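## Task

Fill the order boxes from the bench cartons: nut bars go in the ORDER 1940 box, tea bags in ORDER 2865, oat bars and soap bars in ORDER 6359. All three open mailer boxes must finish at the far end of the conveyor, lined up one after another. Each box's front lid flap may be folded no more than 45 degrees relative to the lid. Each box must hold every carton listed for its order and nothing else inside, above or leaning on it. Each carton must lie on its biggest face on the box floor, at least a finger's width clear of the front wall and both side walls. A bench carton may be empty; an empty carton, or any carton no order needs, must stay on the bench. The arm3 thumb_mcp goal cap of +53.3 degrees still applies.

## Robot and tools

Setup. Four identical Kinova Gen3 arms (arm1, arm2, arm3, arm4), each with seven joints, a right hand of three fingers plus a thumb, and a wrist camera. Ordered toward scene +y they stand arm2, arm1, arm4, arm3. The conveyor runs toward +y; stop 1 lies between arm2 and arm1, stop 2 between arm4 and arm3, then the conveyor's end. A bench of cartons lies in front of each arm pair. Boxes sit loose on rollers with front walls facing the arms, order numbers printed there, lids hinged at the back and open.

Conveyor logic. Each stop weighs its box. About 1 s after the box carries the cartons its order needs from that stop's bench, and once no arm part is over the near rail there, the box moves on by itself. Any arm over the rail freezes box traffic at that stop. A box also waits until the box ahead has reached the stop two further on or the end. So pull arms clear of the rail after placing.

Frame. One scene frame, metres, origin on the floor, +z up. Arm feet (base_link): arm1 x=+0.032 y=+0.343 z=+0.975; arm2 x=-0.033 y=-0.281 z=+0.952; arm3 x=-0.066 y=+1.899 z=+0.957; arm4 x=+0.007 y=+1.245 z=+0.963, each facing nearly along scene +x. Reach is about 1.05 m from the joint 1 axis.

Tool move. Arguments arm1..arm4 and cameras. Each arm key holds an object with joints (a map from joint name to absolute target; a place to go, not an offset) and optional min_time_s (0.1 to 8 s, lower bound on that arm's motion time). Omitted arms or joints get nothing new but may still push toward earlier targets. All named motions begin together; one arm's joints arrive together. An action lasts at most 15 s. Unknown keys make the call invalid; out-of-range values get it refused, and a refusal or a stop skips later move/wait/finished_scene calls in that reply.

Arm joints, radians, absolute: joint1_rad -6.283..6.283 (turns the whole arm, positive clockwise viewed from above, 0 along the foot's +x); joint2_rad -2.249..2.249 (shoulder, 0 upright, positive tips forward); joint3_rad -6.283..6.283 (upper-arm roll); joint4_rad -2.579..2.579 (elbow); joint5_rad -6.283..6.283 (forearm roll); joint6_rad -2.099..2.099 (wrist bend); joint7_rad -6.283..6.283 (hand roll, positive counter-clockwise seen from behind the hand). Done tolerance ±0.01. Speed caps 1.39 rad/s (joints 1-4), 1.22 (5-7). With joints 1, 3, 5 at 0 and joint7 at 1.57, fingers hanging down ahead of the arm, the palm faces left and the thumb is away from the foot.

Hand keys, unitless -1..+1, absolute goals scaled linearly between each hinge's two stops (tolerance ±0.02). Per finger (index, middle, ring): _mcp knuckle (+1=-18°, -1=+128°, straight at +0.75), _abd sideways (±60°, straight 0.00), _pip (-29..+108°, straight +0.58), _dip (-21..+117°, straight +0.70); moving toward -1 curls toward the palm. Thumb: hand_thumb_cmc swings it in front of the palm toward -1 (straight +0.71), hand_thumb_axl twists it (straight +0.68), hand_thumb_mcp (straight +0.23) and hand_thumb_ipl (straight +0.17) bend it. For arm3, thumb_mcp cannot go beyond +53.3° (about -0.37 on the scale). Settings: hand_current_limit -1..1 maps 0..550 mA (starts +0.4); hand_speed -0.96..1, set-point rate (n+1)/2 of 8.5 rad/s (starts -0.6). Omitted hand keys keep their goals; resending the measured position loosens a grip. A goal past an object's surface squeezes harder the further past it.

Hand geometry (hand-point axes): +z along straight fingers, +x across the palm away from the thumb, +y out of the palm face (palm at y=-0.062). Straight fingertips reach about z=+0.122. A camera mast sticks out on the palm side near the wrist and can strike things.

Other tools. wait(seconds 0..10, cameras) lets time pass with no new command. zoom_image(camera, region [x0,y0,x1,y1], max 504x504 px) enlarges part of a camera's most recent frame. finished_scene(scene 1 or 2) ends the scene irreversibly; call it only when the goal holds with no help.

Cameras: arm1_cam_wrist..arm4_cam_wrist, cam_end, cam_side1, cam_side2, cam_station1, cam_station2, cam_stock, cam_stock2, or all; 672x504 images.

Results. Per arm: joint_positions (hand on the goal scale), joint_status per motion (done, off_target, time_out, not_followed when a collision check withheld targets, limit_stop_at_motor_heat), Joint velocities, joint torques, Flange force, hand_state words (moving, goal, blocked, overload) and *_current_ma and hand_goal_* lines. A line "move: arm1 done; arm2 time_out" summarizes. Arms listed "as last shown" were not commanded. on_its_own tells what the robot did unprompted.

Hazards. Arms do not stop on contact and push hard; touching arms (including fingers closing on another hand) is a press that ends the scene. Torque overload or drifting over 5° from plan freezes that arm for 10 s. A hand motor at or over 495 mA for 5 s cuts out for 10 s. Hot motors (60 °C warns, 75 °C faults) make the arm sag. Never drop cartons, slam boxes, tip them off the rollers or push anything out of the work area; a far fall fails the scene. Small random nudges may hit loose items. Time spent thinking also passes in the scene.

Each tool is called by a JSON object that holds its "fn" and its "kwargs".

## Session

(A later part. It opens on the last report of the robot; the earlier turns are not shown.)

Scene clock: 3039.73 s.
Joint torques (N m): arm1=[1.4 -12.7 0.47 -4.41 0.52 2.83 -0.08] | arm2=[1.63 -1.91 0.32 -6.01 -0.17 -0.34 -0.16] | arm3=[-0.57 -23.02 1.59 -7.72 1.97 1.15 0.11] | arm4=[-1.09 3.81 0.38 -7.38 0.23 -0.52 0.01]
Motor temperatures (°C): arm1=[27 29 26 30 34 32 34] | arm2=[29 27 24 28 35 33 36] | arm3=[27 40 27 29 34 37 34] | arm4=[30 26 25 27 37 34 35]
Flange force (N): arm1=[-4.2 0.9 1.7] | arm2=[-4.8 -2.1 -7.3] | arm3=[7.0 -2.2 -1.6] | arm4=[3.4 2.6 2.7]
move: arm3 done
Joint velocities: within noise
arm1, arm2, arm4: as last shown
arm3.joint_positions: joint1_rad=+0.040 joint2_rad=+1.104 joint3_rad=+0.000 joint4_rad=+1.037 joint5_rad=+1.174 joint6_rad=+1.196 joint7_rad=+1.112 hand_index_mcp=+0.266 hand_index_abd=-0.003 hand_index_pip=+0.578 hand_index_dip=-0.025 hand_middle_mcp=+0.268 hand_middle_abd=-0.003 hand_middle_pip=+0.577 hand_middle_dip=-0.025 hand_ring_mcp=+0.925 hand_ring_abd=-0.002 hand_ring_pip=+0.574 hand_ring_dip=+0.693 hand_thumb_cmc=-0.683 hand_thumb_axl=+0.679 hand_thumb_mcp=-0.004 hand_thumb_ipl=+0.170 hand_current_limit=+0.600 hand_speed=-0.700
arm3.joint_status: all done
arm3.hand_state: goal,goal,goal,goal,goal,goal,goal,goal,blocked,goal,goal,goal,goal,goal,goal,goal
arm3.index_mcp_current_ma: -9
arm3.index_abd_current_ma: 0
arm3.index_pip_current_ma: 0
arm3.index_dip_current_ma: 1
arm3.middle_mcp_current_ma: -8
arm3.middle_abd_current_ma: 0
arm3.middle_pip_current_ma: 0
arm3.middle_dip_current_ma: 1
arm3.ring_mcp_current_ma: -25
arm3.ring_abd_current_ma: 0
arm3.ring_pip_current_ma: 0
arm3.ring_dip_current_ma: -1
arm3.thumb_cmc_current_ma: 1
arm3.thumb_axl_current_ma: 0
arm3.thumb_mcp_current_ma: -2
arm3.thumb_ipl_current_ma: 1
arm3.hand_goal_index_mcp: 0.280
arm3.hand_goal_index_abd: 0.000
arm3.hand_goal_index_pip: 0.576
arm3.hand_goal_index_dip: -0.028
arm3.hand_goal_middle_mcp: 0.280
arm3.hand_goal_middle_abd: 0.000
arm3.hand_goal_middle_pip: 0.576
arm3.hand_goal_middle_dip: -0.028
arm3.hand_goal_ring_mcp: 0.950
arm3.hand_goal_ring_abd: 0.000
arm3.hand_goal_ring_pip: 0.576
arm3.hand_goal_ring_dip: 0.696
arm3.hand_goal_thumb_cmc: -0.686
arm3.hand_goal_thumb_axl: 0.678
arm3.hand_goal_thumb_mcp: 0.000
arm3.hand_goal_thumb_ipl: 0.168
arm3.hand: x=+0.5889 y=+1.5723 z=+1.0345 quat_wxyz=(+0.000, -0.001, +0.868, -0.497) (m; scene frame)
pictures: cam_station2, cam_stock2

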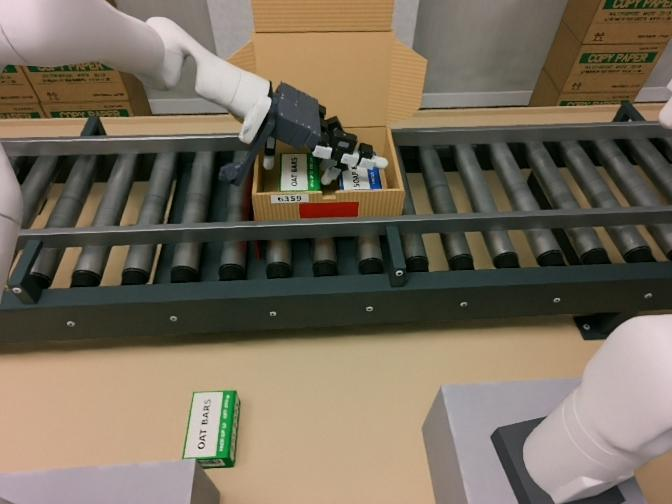

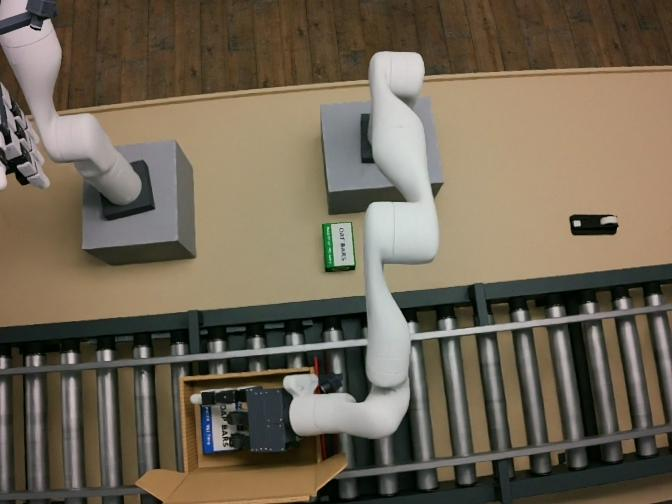

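{"fn": "zoom_image", "kwargs": {"camera": "cam_station2", "region": [230, 110, 430, 240]}}

{"fn": "move", "kwargs": {"arm3": {"joints":{"joint1_rad":0.03986,"joint2_rad":1.06797,"joint3_rad":0,"joint4_rad":1.03029,"joint5_rad":1.15921,"joint6_rad":1.21316,"joint7_rad":1.15413},"min_time_s":1.2}, "cameras": ["cam_station2"]}}

{"fn": "move", "kwargs": {"arm3": {"joints":{"joint1_rad":0.06899,"joint2_rad":0.93347,"joint3_rad":0,"joint4_rad":1.05441,"joint5_rad":1.13225,"joint6_rad":1.23505,"joint7_rad":1.2724},"min_time_s":1.5}}}

{"fn": "move", "kwargs": {"arm3": {"joints":{"joint1_rad":0.422,"joint2_rad":0.297,"joint3_rad":0,"joint4_rad":2.356,"joint5_rad":1.841,"joint6_rad":0.835,"joint7_rad":0.55},"min_time_s":2.5}, "cameras": ["cam_station2","cam_stock2","cam_station1","cam_stock"]}}

Scaled by 2.520.

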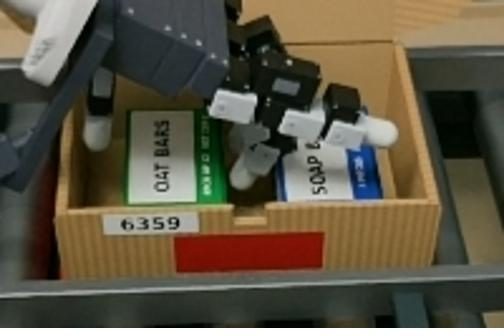

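Scene clock: 3063.23 s.
Joint torques (N m): arm1=[1.49 -12.71 0.49 -4.42 0.54 2.81 -0.06] | arm2=[1.53 -1.86 0.31 -5.95 -0.22 -0.32 -0.12] | arm3=[-0.57 -22.78 1.56 -7.9 2 1.04 0.06] | arm4=[-1.07 3.84 0.39 -7.43 0.23 -0.54 0.04]
Motor temperatures (°C): arm1=[27 29 26 30 34 32 34] | arm2=[29 27 24 28 35 33 36] | arm3=[27 41 26 29 34 37 34] | arm4=[30 26 25 27 37 34 35]
Flange force (N): arm1=[-4.4 1.1 1.4] | arm2=[-4.8 -2.0 -7.5] | arm3=[7.1 -2.1 -1.6] | arm4=[3.5 2.7 2.9]
move: arm3 done
Joint velocities: within noise
arm1, arm2, arm4: as last shown
arm3.joint_positions: joint1_rad=+0.040 joint2_rad=+1.068 joint3_rad=+0.000 joint4_rad=+1.030 joint5_rad=+1.159 joint6_rad=+1.213 joint7_rad=+1.154 hand_index_mcp=+0.266 hand_index_abd=-0.003 hand_index_pip=+0.578 hand_index_dip=-0.025 hand_middle_mcp=+0.268 hand_middle_abd=-0.003 hand_middle_pip=+0.577 hand_middle_dip=-0.025 hand_ring_mcp=+0.925 hand_ring_abd=-0.002 hand_ring_pip=+0.574 hand_ring_dip=+0.693 hand_thumb_cmc=-0.683 hand_thumb_axl=+0.679 hand_thumb_mcp=-0.004 hand_thumb_ipl=+0.170 hand_current_limit=+0.600 hand_speed=-0.700
arm3.joint_status: all done
arm3.hand_state: goal,goal,goal,goal,goal,goal,goal,goal,blocked,goal,goal,goal,goal,goal,goal,goal
arm3.index_mcp_current_ma: -9
arm3.index_abd_current_ma: 0
arm3.index_pip_current_ma: 0
arm3.index_dip_current_ma: 1
arm3.middle_mcp_current_ma: -8
arm3.middle_abd_current_ma: 0
arm3.middle_pip_current_ma: 0
arm3.middle_dip_current_ma: 1
arm3.ring_mcp_current_ma: -25
arm3.ring_abd_current_ma: 0
arm3.ring_pip_current_ma: 0
arm3.ring_dip_current_ma: -1
arm3.thumb_cmc_current_ma: 1
arm3.thumb_axl_current_ma: 0
arm3.thumb_mcp_current_ma: -2
arm3.thumb_ipl_current_ma: 1
arm3.hand_goal_index_mcp: 0.280
arm3.hand_goal_index_abd: 0.000
arm3.hand_goal_index_pip: 0.576
arm3.hand_goal_index_dip: -0.028
arm3.hand_goal_middle_mcp: 0.280
arm3.hand_goal_middle_abd: 0.000
arm3.hand_goal_middle_pip: 0.576
arm3.hand_goal_middle_dip: -0.028
arm3.hand_goal_ring_mcp: 0.950
arm3.hand_goal_ring_abd: 0.000
arm3.hand_goal_ring_pip: 0.576
arm3.hand_goal_ring_dip: 0.696
arm3.hand_goal_thumb_cmc: -0.686
arm3.hand_goal_thumb_axl: 0.678
arm3.hand_goal_thumb_mcp: 0.000
arm3.hand_goal_thumb_ipl: 0.168
arm3.hand: x=+0.5890 y=+1.5721 z=+1.0595 quat_wxyz=(+0.000, -0.001, +0.868, -0.497) (m; scene frame)
pictures: cam_station2

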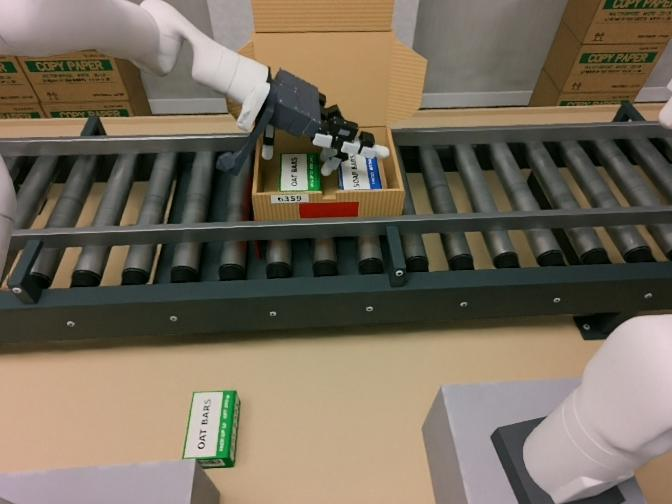

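Scene clock: 3065.03 s.
Joint torques (N m): arm1=[1.47 -12.65 0.53 -4.4 0.55 2.82 -0.08] | arm2=[1.57 -1.94 0.26 -5.97 -0.12 -0.33 -0.17] | arm3=[-0.67 -21.95 1.4 -8.37 2.14 0.87 0.04] | arm4=[-1.06 3.77 0.42 -7.44 0.24 -0.53 0]
Motor temperatures (°C): arm1=[27 29 26 30 34 32 34] | arm2=[29 27 24 28 35 33 36] | arm3=[27 41 26 29 34 37 34] | arm4=[30 26 25 27 37 34 35]
Flange force (N): arm1=[-4.5 0.9 1.2] | arm2=[-4.8 -2.3 -7.5] | arm3=[6.9 -1.4 -1.1] | arm4=[3.4 2.7 2.8]
move: arm3 done
Joint velocities: within noise
arm1, arm2, arm4: as last shown
arm3.joint_positions: joint1_rad=+0.069 joint2_rad=+0.933 joint3_rad=+0.000 joint4_rad=+1.054 joint5_rad=+1.132 joint6_rad=+1.235 joint7_rad=+1.272 hand_index_mcp=+0.267 hand_index_abd=-0.003 hand_index_pip=+0.578 hand_index_dip=-0.025 hand_middle_mcp=+0.268 hand_middle_abd=-0.003 hand_middle_pip=+0.577 hand_middle_dip=-0.025 hand_ring_mcp=+0.925 hand_ring_abd=-0.002 hand_ring_pip=+0.574 hand_ring_dip=+0.693 hand_thumb_cmc=-0.683 hand_thumb_axl=+0.679 hand_thumb_mcp=-0.004 hand_thumb_ipl=+0.170 hand_current_limit=+0.600 hand_speed=-0.700
arm3.joint_status: all done
arm3.hand_state: goal,goal,goal,goal,goal,goal,goal,goal,blocked,goal,goal,goal,goal,goal,goal,goal
arm3.index_mcp_current_ma: -9
arm3.index_abd_current_ma: 0
arm3.index_pip_current_ma: 0
arm3.index_dip_current_ma: 1
arm3.middle_mcp_current_ma: -7
arm3.middle_abd_current_ma: 0
arm3.middle_pip_current_ma: 0
arm3.middle_dip_current_ma: 1
arm3.ring_mcp_current_ma: -24
arm3.ring_abd_current_ma: 0
arm3.ring_pip_current_ma: 0
arm3.ring_dip_current_ma: -1
arm3.thumb_cmc_current_ma: 1
arm3.thumb_axl_current_ma: 0
arm3.thumb_mcp_current_ma: -2
arm3.thumb_ipl_current_ma: 1
arm3.hand_goal_index_mcp: 0.280
arm3.hand_goal_index_abd: 0.000
arm3.hand_goal_index_pip: 0.576
arm3.hand_goal_index_dip: -0.028
arm3.hand_goal_middle_mcp: 0.280
arm3.hand_goal_middle_abd: 0.000
arm3.hand_goal_middle_pip: 0.576
arm3.hand_goal_middle_dip: -0.028
arm3.hand_goal_ring_mcp: 0.950
arm3.hand_goal_ring_abd: 0.000
arm3.hand_goal_ring_pip: 0.576
arm3.hand_goal_ring_dip: 0.696
arm3.hand_goal_thumb_cmc: -0.686
arm3.hand_goal_thumb_axl: 0.678
arm3.hand_goal_thumb_mcp: 0.000
arm3.hand_goal_thumb_ipl: 0.168
arm3.hand: x=+0.5710 y=+1.5556 z=+1.1380 quat_wxyz=(+0.000, -0.001, +0.868, -0.497) (m; scene frame)
pictures: none

Scene clock: 3067.90 s.
Joint torques (N m): arm1=[1.43 -12.7 0.49 -4.39 0.56 2.8 -0.11] | arm2=[1.59 -1.9 0.28 -5.94 -0.21 -0.28 -0.2] | arm3=[-0.48 -9.8 -0.18 -5.59 0.86 2.13 0.13] | arm4=[-1.08 3.78 0.43 -7.41 0.21 -0.53 0.03]
Motor temperatures (°C): arm1=[27 29 26 30 34 32 34] | arm2=[29 27 24 28 35 33 36] | arm3=[27 41 26 29 34 37 34] | arm4=[30 26 25 27 37 34 35]
Flange force (N): arm1=[-4.5 0.7 1.3] | arm2=[-4.8 -2.4 -7.5] | arm3=[4.0 -2.9 -1.3] | arm4=[3.3 2.8 2.7]
move: arm3 done
Joint velocities: within noise
arm1.joint_positions: joint1_rad=+0.739 joint2_rad=+0.342 joint3_rad=+0.000 joint4_rad=+2.408 joint5_rad=+2.053 joint6_rad=+0.821 joint7_rad=+0.401 hand_index_mcp=+0.174 hand_index_abd=+0.002 hand_index_pip=+0.599 hand_index_dip=-0.009 hand_middle_mcp=+0.193 hand_middle_abd=+0.000 hand_middle_pip=+0.607 hand_middle_dip=-0.011 hand_ring_mcp=+0.495 hand_ring_abd=+0.003 hand_ring_pip=+0.573 hand_ring_dip=-0.030 hand_thumb_cmc=-0.683 hand_thumb_axl=+0.678 hand_thumb_mcp=-0.061 hand_thumb_ipl=+0.190 hand_current_limit=+0.600 hand_speed=-0.800
arm1.joint_status: not commanded
arm1.hand_state: blocked,goal,blocked,goal,blocked,goal,blocked,goal,goal,goal,goal,goal,goal,goal,blocked,blocked
arm1.index_mcp_current_ma: 259
arm1.index_abd_current_ma: 3
arm1.index_pip_current_ma: 53
arm1.index_dip_current_ma: 42
arm1.middle_mcp_current_ma: 351
arm1.middle_abd_current_ma: 0
arm1.middle_pip_current_ma: 79
arm1.middle_dip_current_ma: 37
arm1.ring_mcp_current_ma: -8
arm1.ring_abd_current_ma: 4
arm1.ring_pip_current_ma: -3
arm1.ring_dip_current_ma: -3
arm1.thumb_cmc_current_ma: 5
arm1.thumb_axl_current_ma: 0
arm1.thumb_mcp_current_ma: 440
arm1.thumb_ipl_current_ma: 75
arm1.hand_goal_index_mcp: 0.100
arm1.hand_goal_index_abd: 0.000
arm1.hand_goal_index_pip: 0.576
arm1.hand_goal_index_dip: -0.028
arm1.hand_goal_middle_mcp: 0.100
arm1.hand_goal_middle_abd: 0.000
arm1.hand_goal_middle_pip: 0.576
arm1.hand_goal_middle_dip: -0.028
arm1.hand_goal_ring_mcp: 0.500
arm1.hand_goal_ring_abd: 0.000
arm1.hand_goal_ring_pip: 0.576
arm1.hand_goal_ring_dip: -0.028
arm1.hand_goal_thumb_cmc: -0.686
arm1.hand_goal_thumb_axl: 0.678
arm1.hand_goal_thumb_mcp: -0.220
arm1.hand_goal_thumb_ipl: 0.168
arm1.hand: x=+0.2524 y=-0.0583 z=+1.1394 quat_wxyz=(+0.009, -0.020, +0.866, -0.499) (m; scene frame)
arm2.joint_positions: joint1_rad=+1.200 joint2_rad=-0.381 joint3_rad=-0.100 joint4_rad=+1.427 joint5_rad=-0.012 joint6_rad=+1.938 joint7_rad=+1.841 hand_index_mcp=+0.753 hand_index_abd=+0.000 hand_index_pip=+0.577 hand_index_dip=+0.696 hand_middle_mcp=+0.753 hand_middle_abd=+0.000 hand_middle_pip=+0.577 hand_middle_dip=+0.696 hand_ring_mcp=+0.753 hand_ring_abd=+0.000 hand_ring_pip=+0.577 hand_ring_dip=+0.696 hand_thumb_cmc=+0.714 hand_thumb_axl=+0.677 hand_thumb_mcp=+0.224 hand_thumb_ipl=+0.168 hand_current_limit=+0.400 hand_speed=-0.600
arm2.joint_status: not commanded
arm2.hand_state: goal,goal,goal,goal,goal,goal,goal,goal,goal,goal,goal,goal,goal,goal,goal,goal
arm2.index_mcp_current_ma: 0
arm2.index_abd_current_ma: 0
arm2.index_pip_current_ma: 0
arm2.index_dip_current_ma: 0
arm2.middle_mcp_current_ma: 0
arm2.middle_abd_current_ma: 0
arm2.middle_pip_current_ma: 0
arm2.middle_dip_current_ma: 0
arm2.ring_mcp_current_ma: 0
arm2.ring_abd_current_ma: 0
arm2.ring_pip_current_ma: 0
arm2.ring_dip_current_ma: 0
arm2.thumb_cmc_current_ma: 0
arm2.thumb_axl_current_ma: 0
arm2.thumb_mcp_current_ma: 0
arm2.thumb_ipl_current_ma: 0
arm2.hand_goal_index_mcp: 0.754
arm2.hand_goal_index_abd: 0.000
arm2.hand_goal_index_pip: 0.576
arm2.hand_goal_index_dip: 0.696
arm2.hand_goal_middle_mcp: 0.754
arm2.hand_goal_middle_abd: 0.000
arm2.hand_goal_middle_pip: 0.576
arm2.hand_goal_middle_dip: 0.696
arm2.hand_goal_ring_mcp: 0.754
arm2.hand_goal_ring_abd: 0.000
arm2.hand_goal_ring_pip: 0.576
arm2.hand_goal_ring_dip: 0.696
arm2.hand_goal_thumb_cmc: 0.714
arm2.hand_goal_thumb_axl: 0.678
arm2.hand_goal_thumb_mcp: 0.226
arm2.hand_goal_thumb_ipl: 0.168
arm2.hand: x=+0.1015 y=-0.4070 z=+1.4821 quat_wxyz=(+0.045, +0.433, +0.899, -0.056) (m; scene frame)
arm3.joint_positions: joint1_rad=+0.422 joint2_rad=+0.297 joint3_rad=+0.000 joint4_rad=+2.356 joint5_rad=+1.841 joint6_rad=+0.835 joint7_rad=+0.550 hand_index_mcp=+0.267 hand_index_abd=-0.003 hand_index_pip=+0.578 hand_index_dip=-0.025 hand_middle_mcp=+0.268 hand_middle_abd=-0.003 hand_middle_pip=+0.577 hand_middle_dip=-0.025 hand_ring_mcp=+0.925 hand_ring_abd=-0.002 hand_ring_pip=+0.574 hand_ring_dip=+0.693 hand_thumb_cmc=-0.683 hand_thumb_axl=+0.679 hand_thumb_mcp=-0.003 hand_thumb_ipl=+0.170 hand_current_limit=+0.600 hand_speed=-0.700
arm3.joint_status: all done
arm3.hand_state: goal,goal,goal,goal,goal,goal,goal,goal,blocked,goal,goal,goal,goal,goal,goal,goal
arm3.index_mcp_current_ma: -9
arm3.index_abd_current_ma: 0
arm3.index_pip_current_ma: 0
arm3.index_dip_current_ma: 1
arm3.middle_mcp_current_ma: -7
arm3.middle_abd_current_ma: 0
arm3.middle_pip_current_ma: 0
arm3.middle_dip_current_ma: 1
arm3.ring_mcp_current_ma: -24
arm3.ring_abd_current_ma: 0
arm3.ring_pip_current_ma: 0
arm3.ring_dip_current_ma: -1
arm3.thumb_cmc_current_ma: 1
arm3.thumb_axl_current_ma: 0
arm3.thumb_mcp_current_ma: -1
arm3.thumb_ipl_current_ma: 1
arm3.hand_goal_index_mcp: 0.280
arm3.hand_goal_index_abd: 0.000
arm3.hand_goal_index_pip: 0.576
arm3.hand_goal_index_dip: -0.028
arm3.hand_goal_middle_mcp: 0.280
arm3.hand_goal_middle_abd: 0.000
arm3.hand_goal_middle_pip: 0.576
arm3.hand_goal_middle_dip: -0.028
arm3.hand_goal_ring_mcp: 0.950
arm3.hand_goal_ring_abd: 0.000
arm3.hand_goal_ring_pip: 0.576
arm3.hand_goal_ring_dip: 0.696
arm3.hand_goal_thumb_cmc: -0.686
arm3.hand_goal_thumb_axl: 0.678
arm3.hand_goal_thumb_mcp: 0.000
arm3.hand_goal_thumb_ipl: 0.168
arm3.hand: x=+0.2003 y=+1.5281 z=+1.1398 quat_wxyz=(+0.022, -0.038, +0.867, -0.497) (m; scene frame)
arm4.joint_positions: joint1_rad=+0.148 joint2_rad=-0.496 joint3_rad=-0.122 joint4_rad=+1.434 joint5_rad=+0.010 joint6_rad=+2.067 joint7_rad=+1.781 hand_index_mcp=+0.753 hand_index_abd=+0.000 hand_index_pip=+0.577 hand_index_dip=+0.696 hand_middle_mcp=+0.753 hand_middle_abd=+0.000 hand_middle_pip=+0.577 hand_middle_dip=+0.696 hand_ring_mcp=+0.753 hand_ring_abd=+0.000 hand_ring_pip=+0.577 hand_ring_dip=+0.696 hand_thumb_cmc=+0.714 hand_thumb_axl=+0.677 hand_thumb_mcp=+0.224 hand_thumb_ipl=+0.168 hand_current_limit=+0.400 hand_speed=-0.600
arm4.joint_status: not commanded
arm4.hand_state: goal,goal,goal,goal,goal,goal,goal,goal,goal,goal,goal,goal,goal,goal,goal,goal
arm4.index_mcp_current_ma: -3
arm4.index_abd_current_ma: 0
arm4.index_pip_current_ma: 2
arm4.index_dip_current_ma: 0
arm4.middle_mcp_current_ma: -3
arm4.middle_abd_current_ma: 0
arm4.middle_pip_current_ma: 2
arm4.middle_dip_current_ma: 0
arm4.ring_mcp_current_ma: -3
arm4.ring_abd_current_ma: 0
arm4.ring_pip_current_ma: 2
arm4.ring_dip_current_ma: 0
arm4.thumb_cmc_current_ma: 1
arm4.thumb_axl_current_ma: -3
arm4.thumb_mcp_current_ma: -10
arm4.thumb_ipl_current_ma: -1
arm4.hand_goal_index_mcp: 0.754
arm4.hand_goal_index_abd: 0.000
arm4.hand_goal_index_pip: 0.576
arm4.hand_goal_index_dip: 0.696
arm4.hand_goal_middle_mcp: 0.754
arm4.hand_goal_middle_abd: 0.000
arm4.hand_goal_middle_pip: 0.576
arm4.hand_goal_middle_dip: 0.696
arm4.hand_goal_ring_mcp: 0.754
arm4.hand_goal_ring_abd: 0.000
arm4.hand_goal_ring_pip: 0.576
arm4.hand_goal_ring_dip: 0.696
arm4.hand_goal_thumb_cmc: 0.714
arm4.hand_goal_thumb_axl: 0.678
arm4.hand_goal_thumb_mcp: 0.226
arm4.hand_goal_thumb_ipl: 0.168
arm4.hand: x=+0.0959 y=+1.3365 z=+1.4992 quat_wxyz=(+0.066, -0.158, +0.984, -0.042) (m; scene frame)
pictures: cam_station1, cam_station2, cam_stock, cam_stock2

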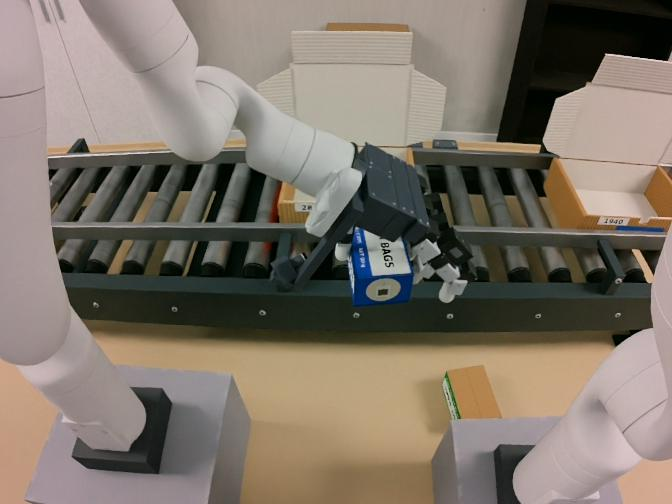

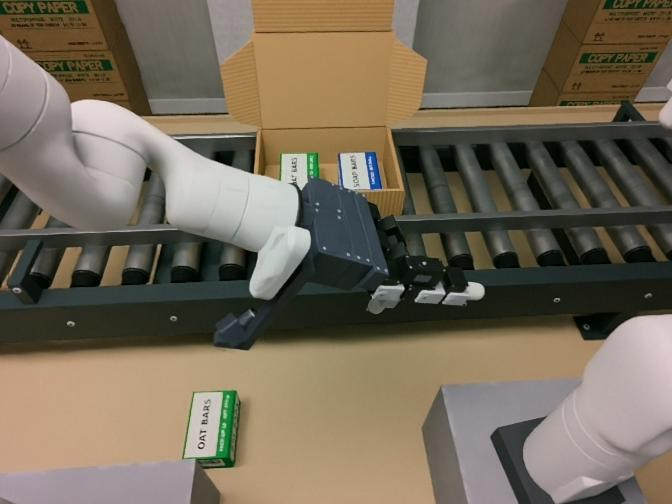

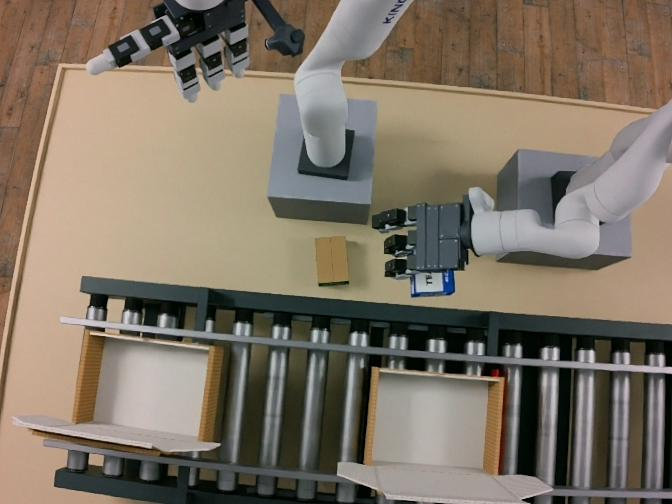

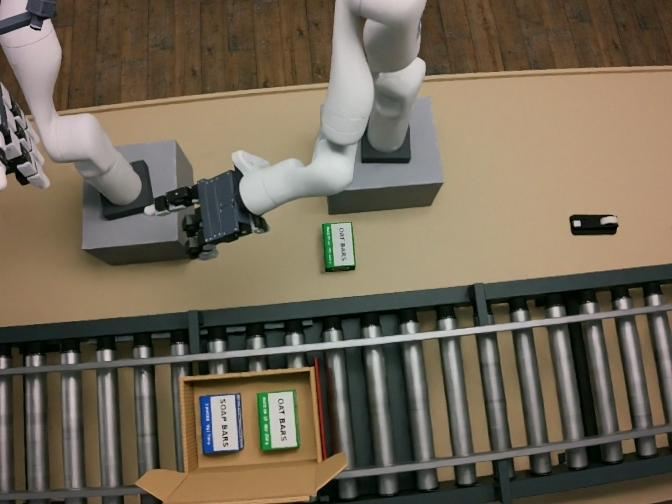

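{"fn": "wait", "kwargs": {"seconds": 1, "cameras": ["cam_stock","cam_station1","cam_station2","cam_side1"]}}

{"fn": "zoom_image", "kwargs": {"camera": "cam_stock", "region": [340, 340, 530, 480]}}

{"fn": "zoom_image", "kwargs": {"camera": "cam_stock", "region": [280, 210, 400, 310]}}

{"fn": "zoom_image", "kwargs": {"camera": "cam_station1", "region": [240, 120, 480, 300]}}

Scene clock: 3077.50 s.
Joint torques (N m): arm1=[1.42 -12.68 0.5 -4.42 0.54 2.76 -0.07] | arm2=[1.59 -1.95 0.33 -5.94 -0.21 -0.27 -0.17] | arm3=[-0.48 -9.85 -0.22 -5.64 0.85 2.14 0.01] | arm4=[-1.06 3.79 0.4 -7.38 0.24 -0.54 0]
Motor temperatures (°C): arm1=[27 29 26 30 34 32 34] | arm2=[29 27 24 28 35 33 36] | arm3=[27 41 26 29 34 37 34] | arm4=[30 26 25 27 37 34 35]
Flange force (N): arm1=[-4.3 1.1 1.4] | arm2=[-5.0 -2.2 -7.4] | arm3=[3.9 -3.3 -1.4] | arm4=[3.4 2.6 2.6]
Joint velocities: within noise
arm1.joint_positions: joint1_rad=+0.739 joint2_rad=+0.342 joint3_rad=+0.000 joint4_rad=+2.408 joint5_rad=+2.053 joint6_rad=+0.821 joint7_rad=+0.401 hand_index_mcp=+0.174 hand_index_abd=+0.002 hand_index_pip=+0.599 hand_index_dip=-0.009 hand_middle_mcp=+0.193 hand_middle_abd=+0.000 hand_middle_pip=+0.607 hand_middle_dip=-0.011 hand_ring_mcp=+0.495 hand_ring_abd=+0.003 hand_ring_pip=+0.573 hand_ring_dip=-0.030 hand_thumb_cmc=-0.683 hand_thumb_axl=+0.678 hand_thumb_mcp=-0.061 hand_thumb_ipl=+0.190 hand_current_limit=+0.600 hand_speed=-0.800
arm1.joint_status: not commanded
arm1.hand_state: blocked,goal,blocked,goal,blocked,goal,blocked,goal,goal,goal,goal,goal,goal,goal,blocked,blocked
arm1.index_mcp_current_ma: 259
arm1.index_abd_current_ma: 3
arm1.index_pip_current_ma: 53
arm1.index_dip_current_ma: 42
arm1.middle_mcp_current_ma: 351
arm1.middle_abd_current_ma: 0
arm1.middle_pip_current_ma: 79
arm1.middle_dip_current_ma: 37
arm1.ring_mcp_current_ma: -8
arm1.ring_abd_current_ma: 4
arm1.ring_pip_current_ma: -3
arm1.ring_dip_current_ma: -3
arm1.thumb_cmc_current_ma: 5
arm1.thumb_axl_current_ma: 0
arm1.thumb_mcp_current_ma: 440
arm1.thumb_ipl_current_ma: 75
arm1.hand_goal_index_mcp: 0.100
arm1.hand_goal_index_abd: 0.000
arm1.hand_goal_index_pip: 0.576
arm1.hand_goal_index_dip: -0.028
arm1.hand_goal_middle_mcp: 0.100
arm1.hand_goal_middle_abd: 0.000
arm1.hand_goal_middle_pip: 0.576
arm1.hand_goal_middle_dip: -0.028
arm1.hand_goal_ring_mcp: 0.500
arm1.hand_goal_ring_abd: 0.000
arm1.hand_goal_ring_pip: 0.576
arm1.hand_goal_ring_dip: -0.028
arm1.hand_goal_thumb_cmc: -0.686
arm1.hand_goal_thumb_axl: 0.678
arm1.hand_goal_thumb_mcp: -0.220
arm1.hand_goal_thumb_ipl: 0.168
arm1.hand: x=+0.2524 y=-0.0583 z=+1.1394 quat_wxyz=(+0.009, -0.020, +0.866, -0.499) (m; scene frame)
arm2.joint_positions: joint1_rad=+1.200 joint2_rad=-0.381 joint3_rad=-0.100 joint4_rad=+1.427 joint5_rad=-0.012 joint6_rad=+1.938 joint7_rad=+1.841 hand_index_mcp=+0.753 hand_index_abd=+0.000 hand_index_pip=+0.577 hand_index_dip=+0.696 hand_middle_mcp=+0.753 hand_middle_abd=+0.000 hand_middle_pip=+0.577 hand_middle_dip=+0.696 hand_ring_mcp=+0.753 hand_ring_abd=+0.000 hand_ring_pip=+0.577 hand_ring_dip=+0.696 hand_thumb_cmc=+0.714 hand_thumb_axl=+0.677 hand_thumb_mcp=+0.224 hand_thumb_ipl=+0.168 hand_current_limit=+0.400 hand_speed=-0.600
arm2.joint_status: not commanded
arm2.hand_state: goal,goal,goal,goal,goal,goal,goal,goal,goal,goal,goal,goal,goal,goal,goal,goal
arm2.index_mcp_current_ma: 0
arm2.index_abd_current_ma: 0
arm2.index_pip_current_ma: 0
arm2.index_dip_current_ma: 0
arm2.middle_mcp_current_ma: 0
arm2.middle_abd_current_ma: 0
arm2.middle_pip_current_ma: 0
arm2.middle_dip_current_ma: 0
arm2.ring_mcp_current_ma: 0
arm2.ring_abd_current_ma: 0
arm2.ring_pip_current_ma: 0
arm2.ring_dip_current_ma: 0
arm2.thumb_cmc_current_ma: 0
arm2.thumb_axl_current_ma: 0
arm2.thumb_mcp_current_ma: 0
arm2.thumb_ipl_current_ma: 0
arm2.hand_goal_index_mcp: 0.754
arm2.hand_goal_index_abd: 0.000
arm2.hand_goal_index_pip: 0.576
arm2.hand_goal_index_dip: 0.696
arm2.hand_goal_middle_mcp: 0.754
arm2.hand_goal_middle_abd: 0.000
arm2.hand_goal_middle_pip: 0.576
arm2.hand_goal_middle_dip: 0.696
arm2.hand_goal_ring_mcp: 0.754
arm2.hand_goal_ring_abd: 0.000
arm2.hand_goal_ring_pip: 0.576
arm2.hand_goal_ring_dip: 0.696
arm2.hand_goal_thumb_cmc: 0.714
arm2.hand_goal_thumb_axl: 0.678
arm2.hand_goal_thumb_mcp: 0.226
arm2.hand_goal_thumb_ipl: 0.168
arm2.hand: x=+0.1015 y=-0.4070 z=+1.4821 quat_wxyz=(+0.045, +0.433, +0.899, -0.056) (m; scene frame)
arm3.joint_positions: joint1_rad=+0.422 joint2_rad=+0.297 joint3_rad=+0.000 joint4_rad=+2.356 joint5_rad=+1.841 joint6_rad=+0.835 joint7_rad=+0.550 hand_index_mcp=+0.267 hand_index_abd=-0.003 hand_index_pip=+0.578 hand_index_dip=-0.025 hand_middle_mcp=+0.268 hand_middle_abd=-0.003 hand_middle_pip=+0.577 hand_middle_dip=-0.025 hand_ring_mcp=+0.925 hand_ring_abd=-0.002 hand_ring_pip=+0.574 hand_ring_dip=+0.693 hand_thumb_cmc=-0.683 hand_thumb_axl=+0.679 hand_thumb_mcp=-0.003 hand_thumb_ipl=+0.170 hand_current_limit=+0.600 hand_speed=-0.700
arm3.joint_status: all done
arm3.hand_state: goal,goal,goal,goal,goal,goal,goal,goal,blocked,goal,goal,goal,goal,goal,goal,goal
arm3.index_mcp_current_ma: -9
arm3.index_abd_current_ma: 0
arm3.index_pip_current_ma: 0
arm3.index_dip_current_ma: 1
arm3.middle_mcp_current_ma: -7
arm3.middle_abd_current_ma: 0
arm3.middle_pip_current_ma: 0
arm3.middle_dip_current_ma: 1
arm3.ring_mcp_current_ma: -24
arm3.ring_abd_current_ma: 0
arm3.ring_pip_current_ma: 0
arm3.ring_dip_current_ma: -1
arm3.thumb_cmc_current_ma: 1
arm3.thumb_axl_current_ma: 0
arm3.thumb_mcp_current_ma: -1
arm3.thumb_ipl_current_ma: 1
arm3.hand_goal_index_mcp: 0.280
arm3.hand_goal_index_abd: 0.000
arm3.hand_goal_index_pip: 0.576
arm3.hand_goal_index_dip: -0.028
arm3.hand_goal_middle_mcp: 0.280
arm3.hand_goal_middle_abd: 0.000
arm3.hand_goal_middle_pip: 0.576
arm3.hand_goal_middle_dip: -0.028
arm3.hand_goal_ring_mcp: 0.950
arm3.hand_goal_ring_abd: 0.000
arm3.hand_goal_ring_pip: 0.576
arm3.hand_goal_ring_dip: 0.696
arm3.hand_goal_thumb_cmc: -0.686
arm3.hand_goal_thumb_axl: 0.678
arm3.hand_goal_thumb_mcp: 0.000
arm3.hand_goal_thumb_ipl: 0.168
arm3.hand: x=+0.2002 y=+1.5281 z=+1.1398 quat_wxyz=(+0.022, -0.038, +0.867, -0.497) (m; scene frame)
arm4.joint_positions: joint1_rad=+0.148 joint2_rad=-0.496 joint3_rad=-0.122 joint4_rad=+1.434 joint5_rad=+0.010 joint6_rad=+2.067 joint7_rad=+1.781 hand_index_mcp=+0.753 hand_index_abd=+0.000 hand_index_pip=+0.577 hand_index_dip=+0.696 hand_middle_mcp=+0.753 hand_middle_abd=+0.000 hand_middle_pip=+0.577 hand_middle_dip=+0.696 hand_ring_mcp=+0.753 hand_ring_abd=+0.000 hand_ring_pip=+0.577 hand_ring_dip=+0.696 hand_thumb_cmc=+0.714 hand_thumb_axl=+0.677 hand_thumb_mcp=+0.224 hand_thumb_ipl=+0.168 hand_current_limit=+0.400 hand_speed=-0.600
arm4.joint_status: not commanded
arm4.hand_state: goal,goal,goal,goal,goal,goal,goal,goal,goal,goal,goal,goal,goal,goal,goal,goal
arm4.index_mcp_current_ma: -3
arm4.index_abd_current_ma: 0
arm4.index_pip_current_ma: 2
arm4.index_dip_current_ma: 0
arm4.middle_mcp_current_ma: -3
arm4.middle_abd_current_ma: 0
arm4.middle_pip_current_ma: 2
arm4.middle_dip_current_ma: 0
arm4.ring_mcp_current_ma: -3
arm4.ring_abd_current_ma: 0
arm4.ring_pip_current_ma: 2
arm4.ring_dip_current_ma: 0
arm4.thumb_cmc_current_ma: 1
arm4.thumb_axl_current_ma: -3
arm4.thumb_mcp_current_ma: -10
arm4.thumb_ipl_current_ma: -1
arm4.hand_goal_index_mcp: 0.754
arm4.hand_goal_index_abd: 0.000
arm4.hand_goal_index_pip: 0.576
arm4.hand_goal_index_dip: 0.696
arm4.hand_goal_middle_mcp: 0.754
arm4.hand_goal_middle_abd: 0.000
arm4.hand_goal_middle_pip: 0.576
arm4.hand_goal_middle_dip: 0.696
arm4.hand_goal_ring_mcp: 0.754
arm4.hand_goal_ring_abd: 0.000
arm4.hand_goal_ring_pip: 0.576
arm4.hand_goal_ring_dip: 0.696
arm4.hand_goal_thumb_cmc: 0.714
arm4.hand_goal_thumb_axl: 0.678
arm4.hand_goal_thumb_mcp: 0.226
arm4.hand_goal_thumb_ipl: 0.168
arm4.hand: x=+0.0959 y=+1.3365 z=+1.4992 quat_wxyz=(+0.066, -0.158, +0.984, -0.042) (m; scene frame)
wait: 1.00 s; at rest from the start
pictures: cam_side1, cam_station1, cam_station2, cam_stock

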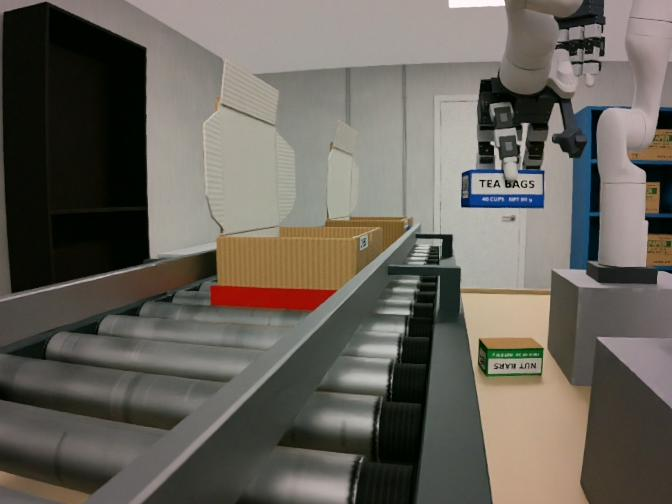

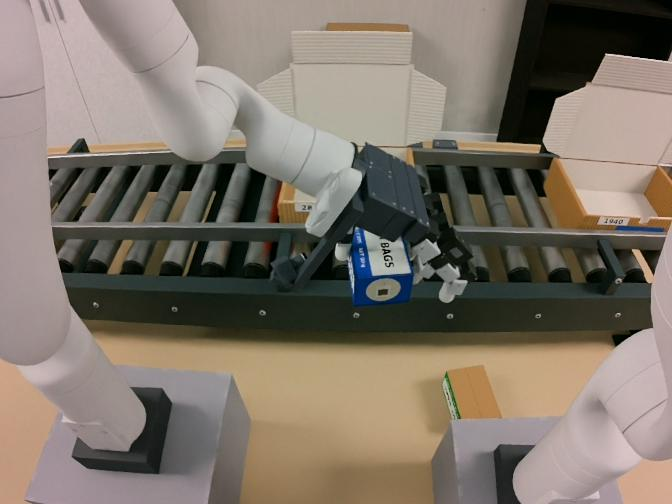

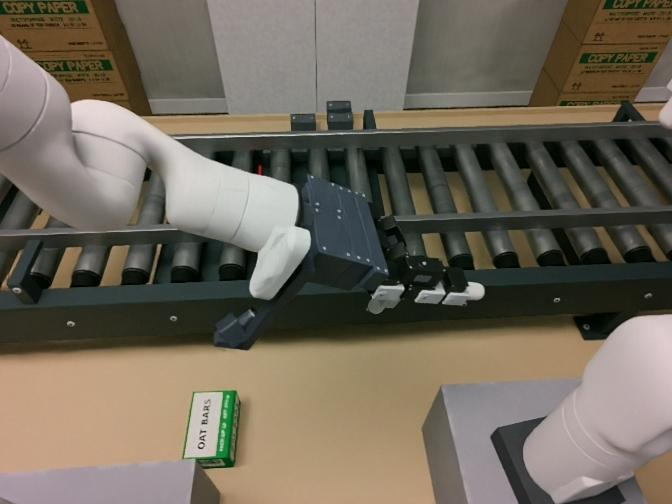

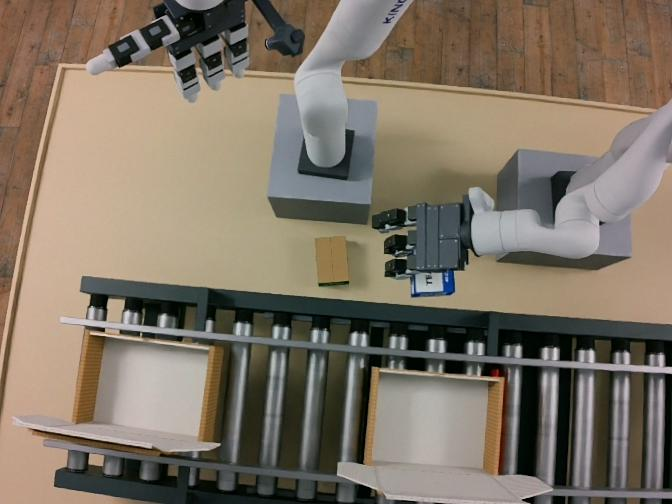

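Scaled by 2.653.

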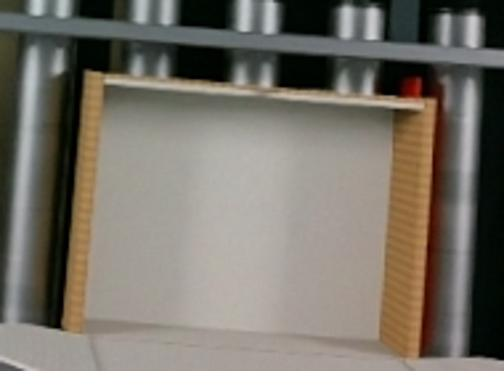

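Scaled by 4.200.

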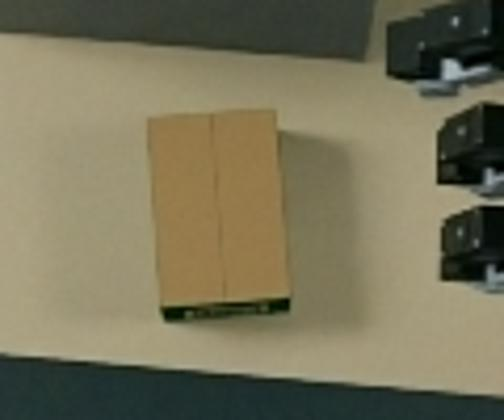

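Scaled by 2.100.

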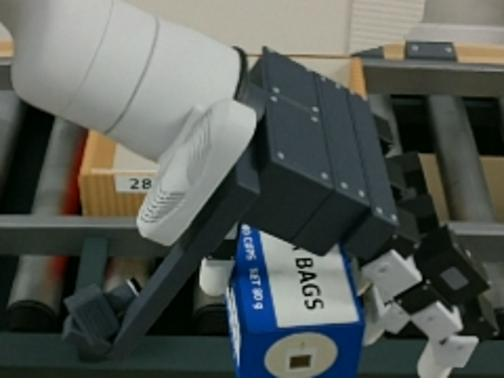

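{"fn": "move", "kwargs": {"arm1": {"joints":{"hand_ring_mcp":0.95,"hand_ring_dip":0.696}}}}

{"fn": "move", "kwargs": {"arm1": {"joints":{"joint1_rad":0.23107,"joint2_rad":0.73871,"joint3_rad":0,"joint4_rad":1.54282,"joint5_rad":1.2519,"joint6_rad":1.11607,"joint7_rad":0.98093},"min_time_s":3}, "cameras": ["cam_stock","cam_station1","cam_end","cam_side1","arm1_cam_wrist"]}}

{"fn": "zoom_image", "kwargs": {"camera": "cam_stock", "region": [340, 340, 530, 480]}}

{"fn": "zoom_image", "kwargs": {"camera": "cam_station1", "region": [240, 100, 480, 280]}}

Scene clock: 3126.87 s.
Joint torques (N m): arm1=[1.44 -12.71 0.51 -4.41 0.54 2.8 -0.08] | arm2=[1.54 -1.96 0.25 -6.01 -0.23 -0.32 -0.16] | arm3=[-0.53 -9.77 -0.26 -5.64 0.86 2.11 0.01] | arm4=[-1.07 3.78 0.38 -7.4 0.25 -0.55 0]
Motor temperatures (°C): arm1=[27 29 26 30 34 32 34] | arm2=[29 27 24 28 35 33 36] | arm3=[27 39 26 29 34 37 34] | arm4=[30 26 25 27 37 34 35]
Flange force (N): arm1=[-4.4 1.0 1.5] | arm2=[-4.8 -2.4 -7.3] | arm3=[4.0 -3.5 -1.6] | arm4=[3.4 2.6 2.6]
move: arm1 off_target
Joint velocities: within noise
arm1.joint_positions: joint1_rad=+0.739 joint2_rad=+0.342 joint3_rad=+0.000 joint4_rad=+2.408 joint5_rad=+2.053 joint6_rad=+0.821 joint7_rad=+0.401 hand_index_mcp=+0.174 hand_index_abd=+0.002 hand_index_pip=+0.599 hand_index_dip=-0.009 hand_middle_mcp=+0.193 hand_middle_abd=+0.000 hand_middle_pip=+0.607 hand_middle_dip=-0.011 hand_ring_mcp=+0.929 hand_ring_abd=+0.003 hand_ring_pip=+0.573 hand_ring_dip=+0.693 hand_thumb_cmc=-0.683 hand_thumb_axl=+0.678 hand_thumb_mcp=-0.061 hand_thumb_ipl=+0.190 hand_current_limit=+0.600 hand_speed=-0.800
arm1.joint_status: hand_ring_mcp off_target (ended at +0.929, target +0.950); the others done
arm1.hand_state: blocked,goal,blocked,goal,blocked,goal,blocked,goal,blocked,goal,goal,goal,goal,goal,blocked,blocked
arm1.index_mcp_current_ma: 259
arm1.index_abd_current_ma: 3
arm1.index_pip_current_ma: 53
arm1.index_dip_current_ma: 42
arm1.middle_mcp_current_ma: 351
arm1.middle_abd_current_ma: 0
arm1.middle_pip_current_ma: 79
arm1.middle_dip_current_ma: 37
arm1.ring_mcp_current_ma: -52
arm1.ring_abd_current_ma: 4
arm1.ring_pip_current_ma: -3
arm1.ring_dip_current_ma: -5
arm1.thumb_cmc_current_ma: 5
arm1.thumb_axl_current_ma: 0
arm1.thumb_mcp_current_ma: 440
arm1.thumb_ipl_current_ma: 75
arm1.hand_goal_index_mcp: 0.100
arm1.hand_goal_index_abd: 0.000
arm1.hand_goal_index_pip: 0.576
arm1.hand_goal_index_dip: -0.028
arm1.hand_goal_middle_mcp: 0.100
arm1.hand_goal_middle_abd: 0.000
arm1.hand_goal_middle_pip: 0.576
arm1.hand_goal_middle_dip: -0.028
arm1.hand_goal_ring_mcp: 0.950
arm1.hand_goal_ring_abd: 0.000
arm1.hand_goal_ring_pip: 0.576
arm1.hand_goal_ring_dip: 0.696
arm1.hand_goal_thumb_cmc: -0.686
arm1.hand_goal_thumb_axl: 0.678
arm1.hand_goal_thumb_mcp: -0.220
arm1.hand_goal_thumb_ipl: 0.168
arm1.hand: x=+0.2524 y=-0.0583 z=+1.1394 quat_wxyz=(+0.009, -0.020, +0.866, -0.499) (m; scene frame)
arm2, arm3, arm4: as last shown
pictures: none

Scene clock: 3130.23 s.
Joint torques (N m): arm1=[1.41 -21.61 1.71 -6.39 1.8 1.86 -0.1] | arm2=[1.66 -1.95 0.4 -5.99 -0.25 -0.29 -0.16] | arm3=[-0.54 -9.86 -0.15 -5.7 0.87 2.15 0.06] | arm4=[-1.08 3.83 0.35 -7.43 0.24 -0.53 0]
Motor temperatures (°C): arm1=[27 29 26 30 34 32 34] | arm2=[29 27 24 28 35 33 36] | arm3=[27 39 26 29 34 37 34] | arm4=[30 26 25 27 37 34 35]
Flange force (N): arm1=[-4.3 2.7 1.1] | arm2=[-5.0 -2.0 -7.3] | arm3=[4.1 -2.9 -1.4] | arm4=[3.6 2.5 2.9]
move: arm1 done
Joint velocities: within noise
arm1.joint_positions: joint1_rad=+0.231 joint2_rad=+0.739 joint3_rad=+0.000 joint4_rad=+1.543 joint5_rad=+1.252 joint6_rad=+1.116 joint7_rad=+0.981 hand_index_mcp=+0.173 hand_index_abd=+0.002 hand_index_pip=+0.599 hand_index_dip=-0.009 hand_middle_mcp=+0.193 hand_middle_abd=+0.000 hand_middle_pip=+0.607 hand_middle_dip=-0.011 hand_ring_mcp=+0.929 hand_ring_abd=+0.003 hand_ring_pip=+0.573 hand_ring_dip=+0.693 hand_thumb_cmc=-0.683 hand_thumb_axl=+0.678 hand_thumb_mcp=-0.061 hand_thumb_ipl=+0.191 hand_current_limit=+0.600 hand_speed=-0.800
arm1.joint_status: all done
arm1.hand_state: blocked,goal,blocked,goal,blocked,goal,blocked,goal,blocked,goal,goal,goal,goal,goal,blocked,blocked
arm1.index_mcp_current_ma: 256
arm1.index_abd_current_ma: 3
arm1.index_pip_current_ma: 53
arm1.index_dip_current_ma: 43
arm1.middle_mcp_current_ma: 348
arm1.middle_abd_current_ma: 0
arm1.middle_pip_current_ma: 80
arm1.middle_dip_current_ma: 38
arm1.ring_mcp_current_ma: -52
arm1.ring_abd_current_ma: 4
arm1.ring_pip_current_ma: -3
arm1.ring_dip_current_ma: -5
arm1.thumb_cmc_current_ma: 5
arm1.thumb_axl_current_ma: 0
arm1.thumb_mcp_current_ma: 440
arm1.thumb_ipl_current_ma: 78
arm1.hand_goal_index_mcp: 0.100
arm1.hand_goal_index_abd: 0.000
arm1.hand_goal_index_pip: 0.576
arm1.hand_goal_index_dip: -0.028
arm1.hand_goal_middle_mcp: 0.100
arm1.hand_goal_middle_abd: 0.000
arm1.hand_goal_middle_pip: 0.576
arm1.hand_goal_middle_dip: -0.028
arm1.hand_goal_ring_mcp: 0.950
arm1.hand_goal_ring_abd: 0.000
arm1.hand_goal_ring_pip: 0.576
arm1.hand_goal_ring_dip: 0.696
arm1.hand_goal_thumb_cmc: -0.686
arm1.hand_goal_thumb_axl: 0.678
arm1.hand_goal_thumb_mcp: -0.220
arm1.hand_goal_thumb_ipl: 0.168
arm1.hand: x=+0.5649 y=+0.0098 z=+1.1383 quat_wxyz=(-0.002, -0.001, +0.867, -0.499) (m; scene frame)
arm2, arm3, arm4: as last shown
pictures: arm1_cam_wrist, cam_end, cam_side1, cam_station1, cam_stock
camera_calibration:
arm1_cam_wrist: T_world_to_cam=[[0.788013, 0.274274, -0.55119, 0.218344], [0.427006, 0.401464, 0.810242, -1.21828], [0.443511, -0.873842, 0.199242, -0.350286], [0, 0, 0, 1]] pos_world=[0.503511, 0.123114, 1.17724]

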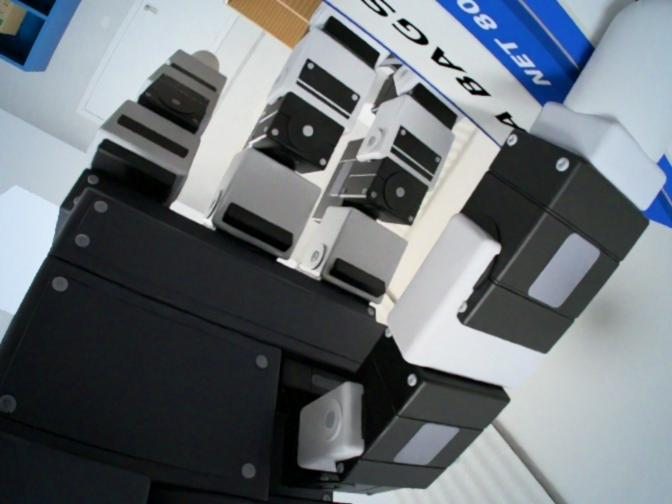

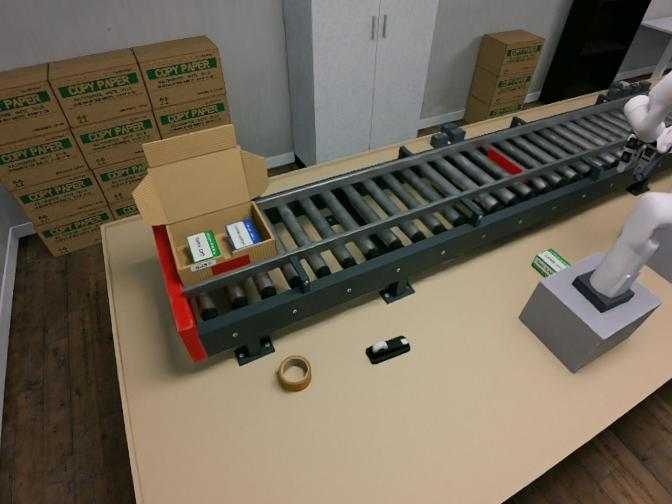

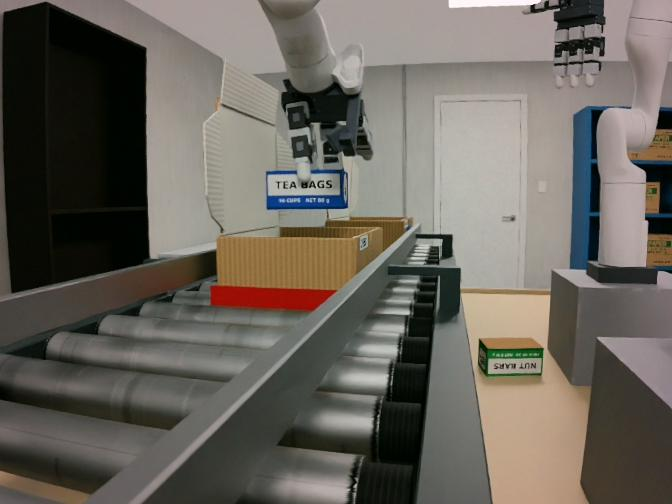

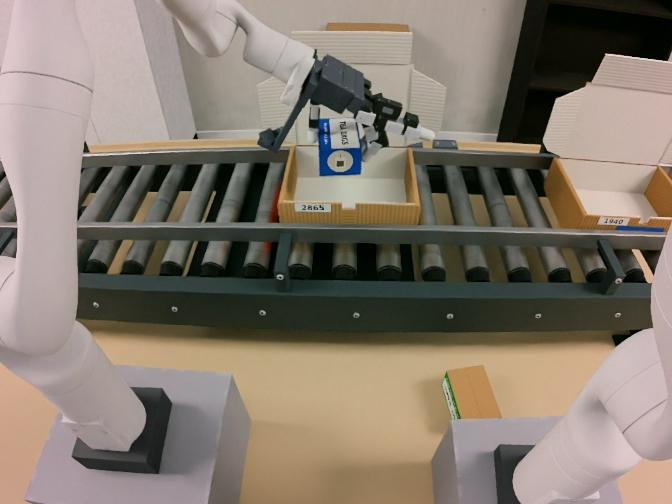

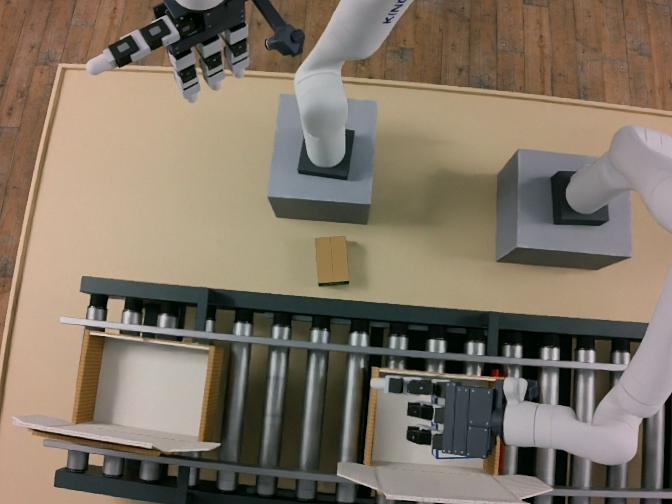

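Scaled by 2.653.

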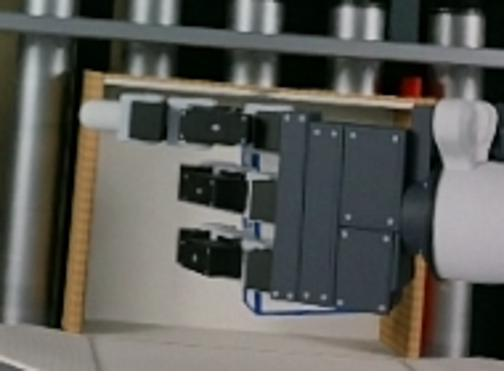

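Scaled by 2.100.

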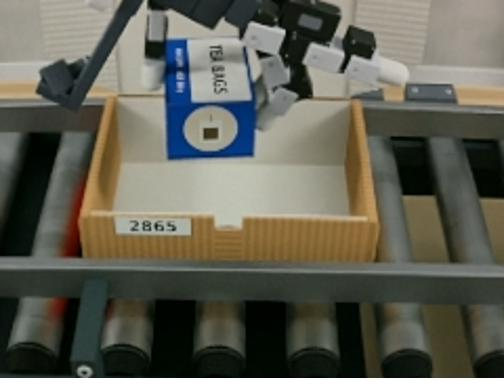

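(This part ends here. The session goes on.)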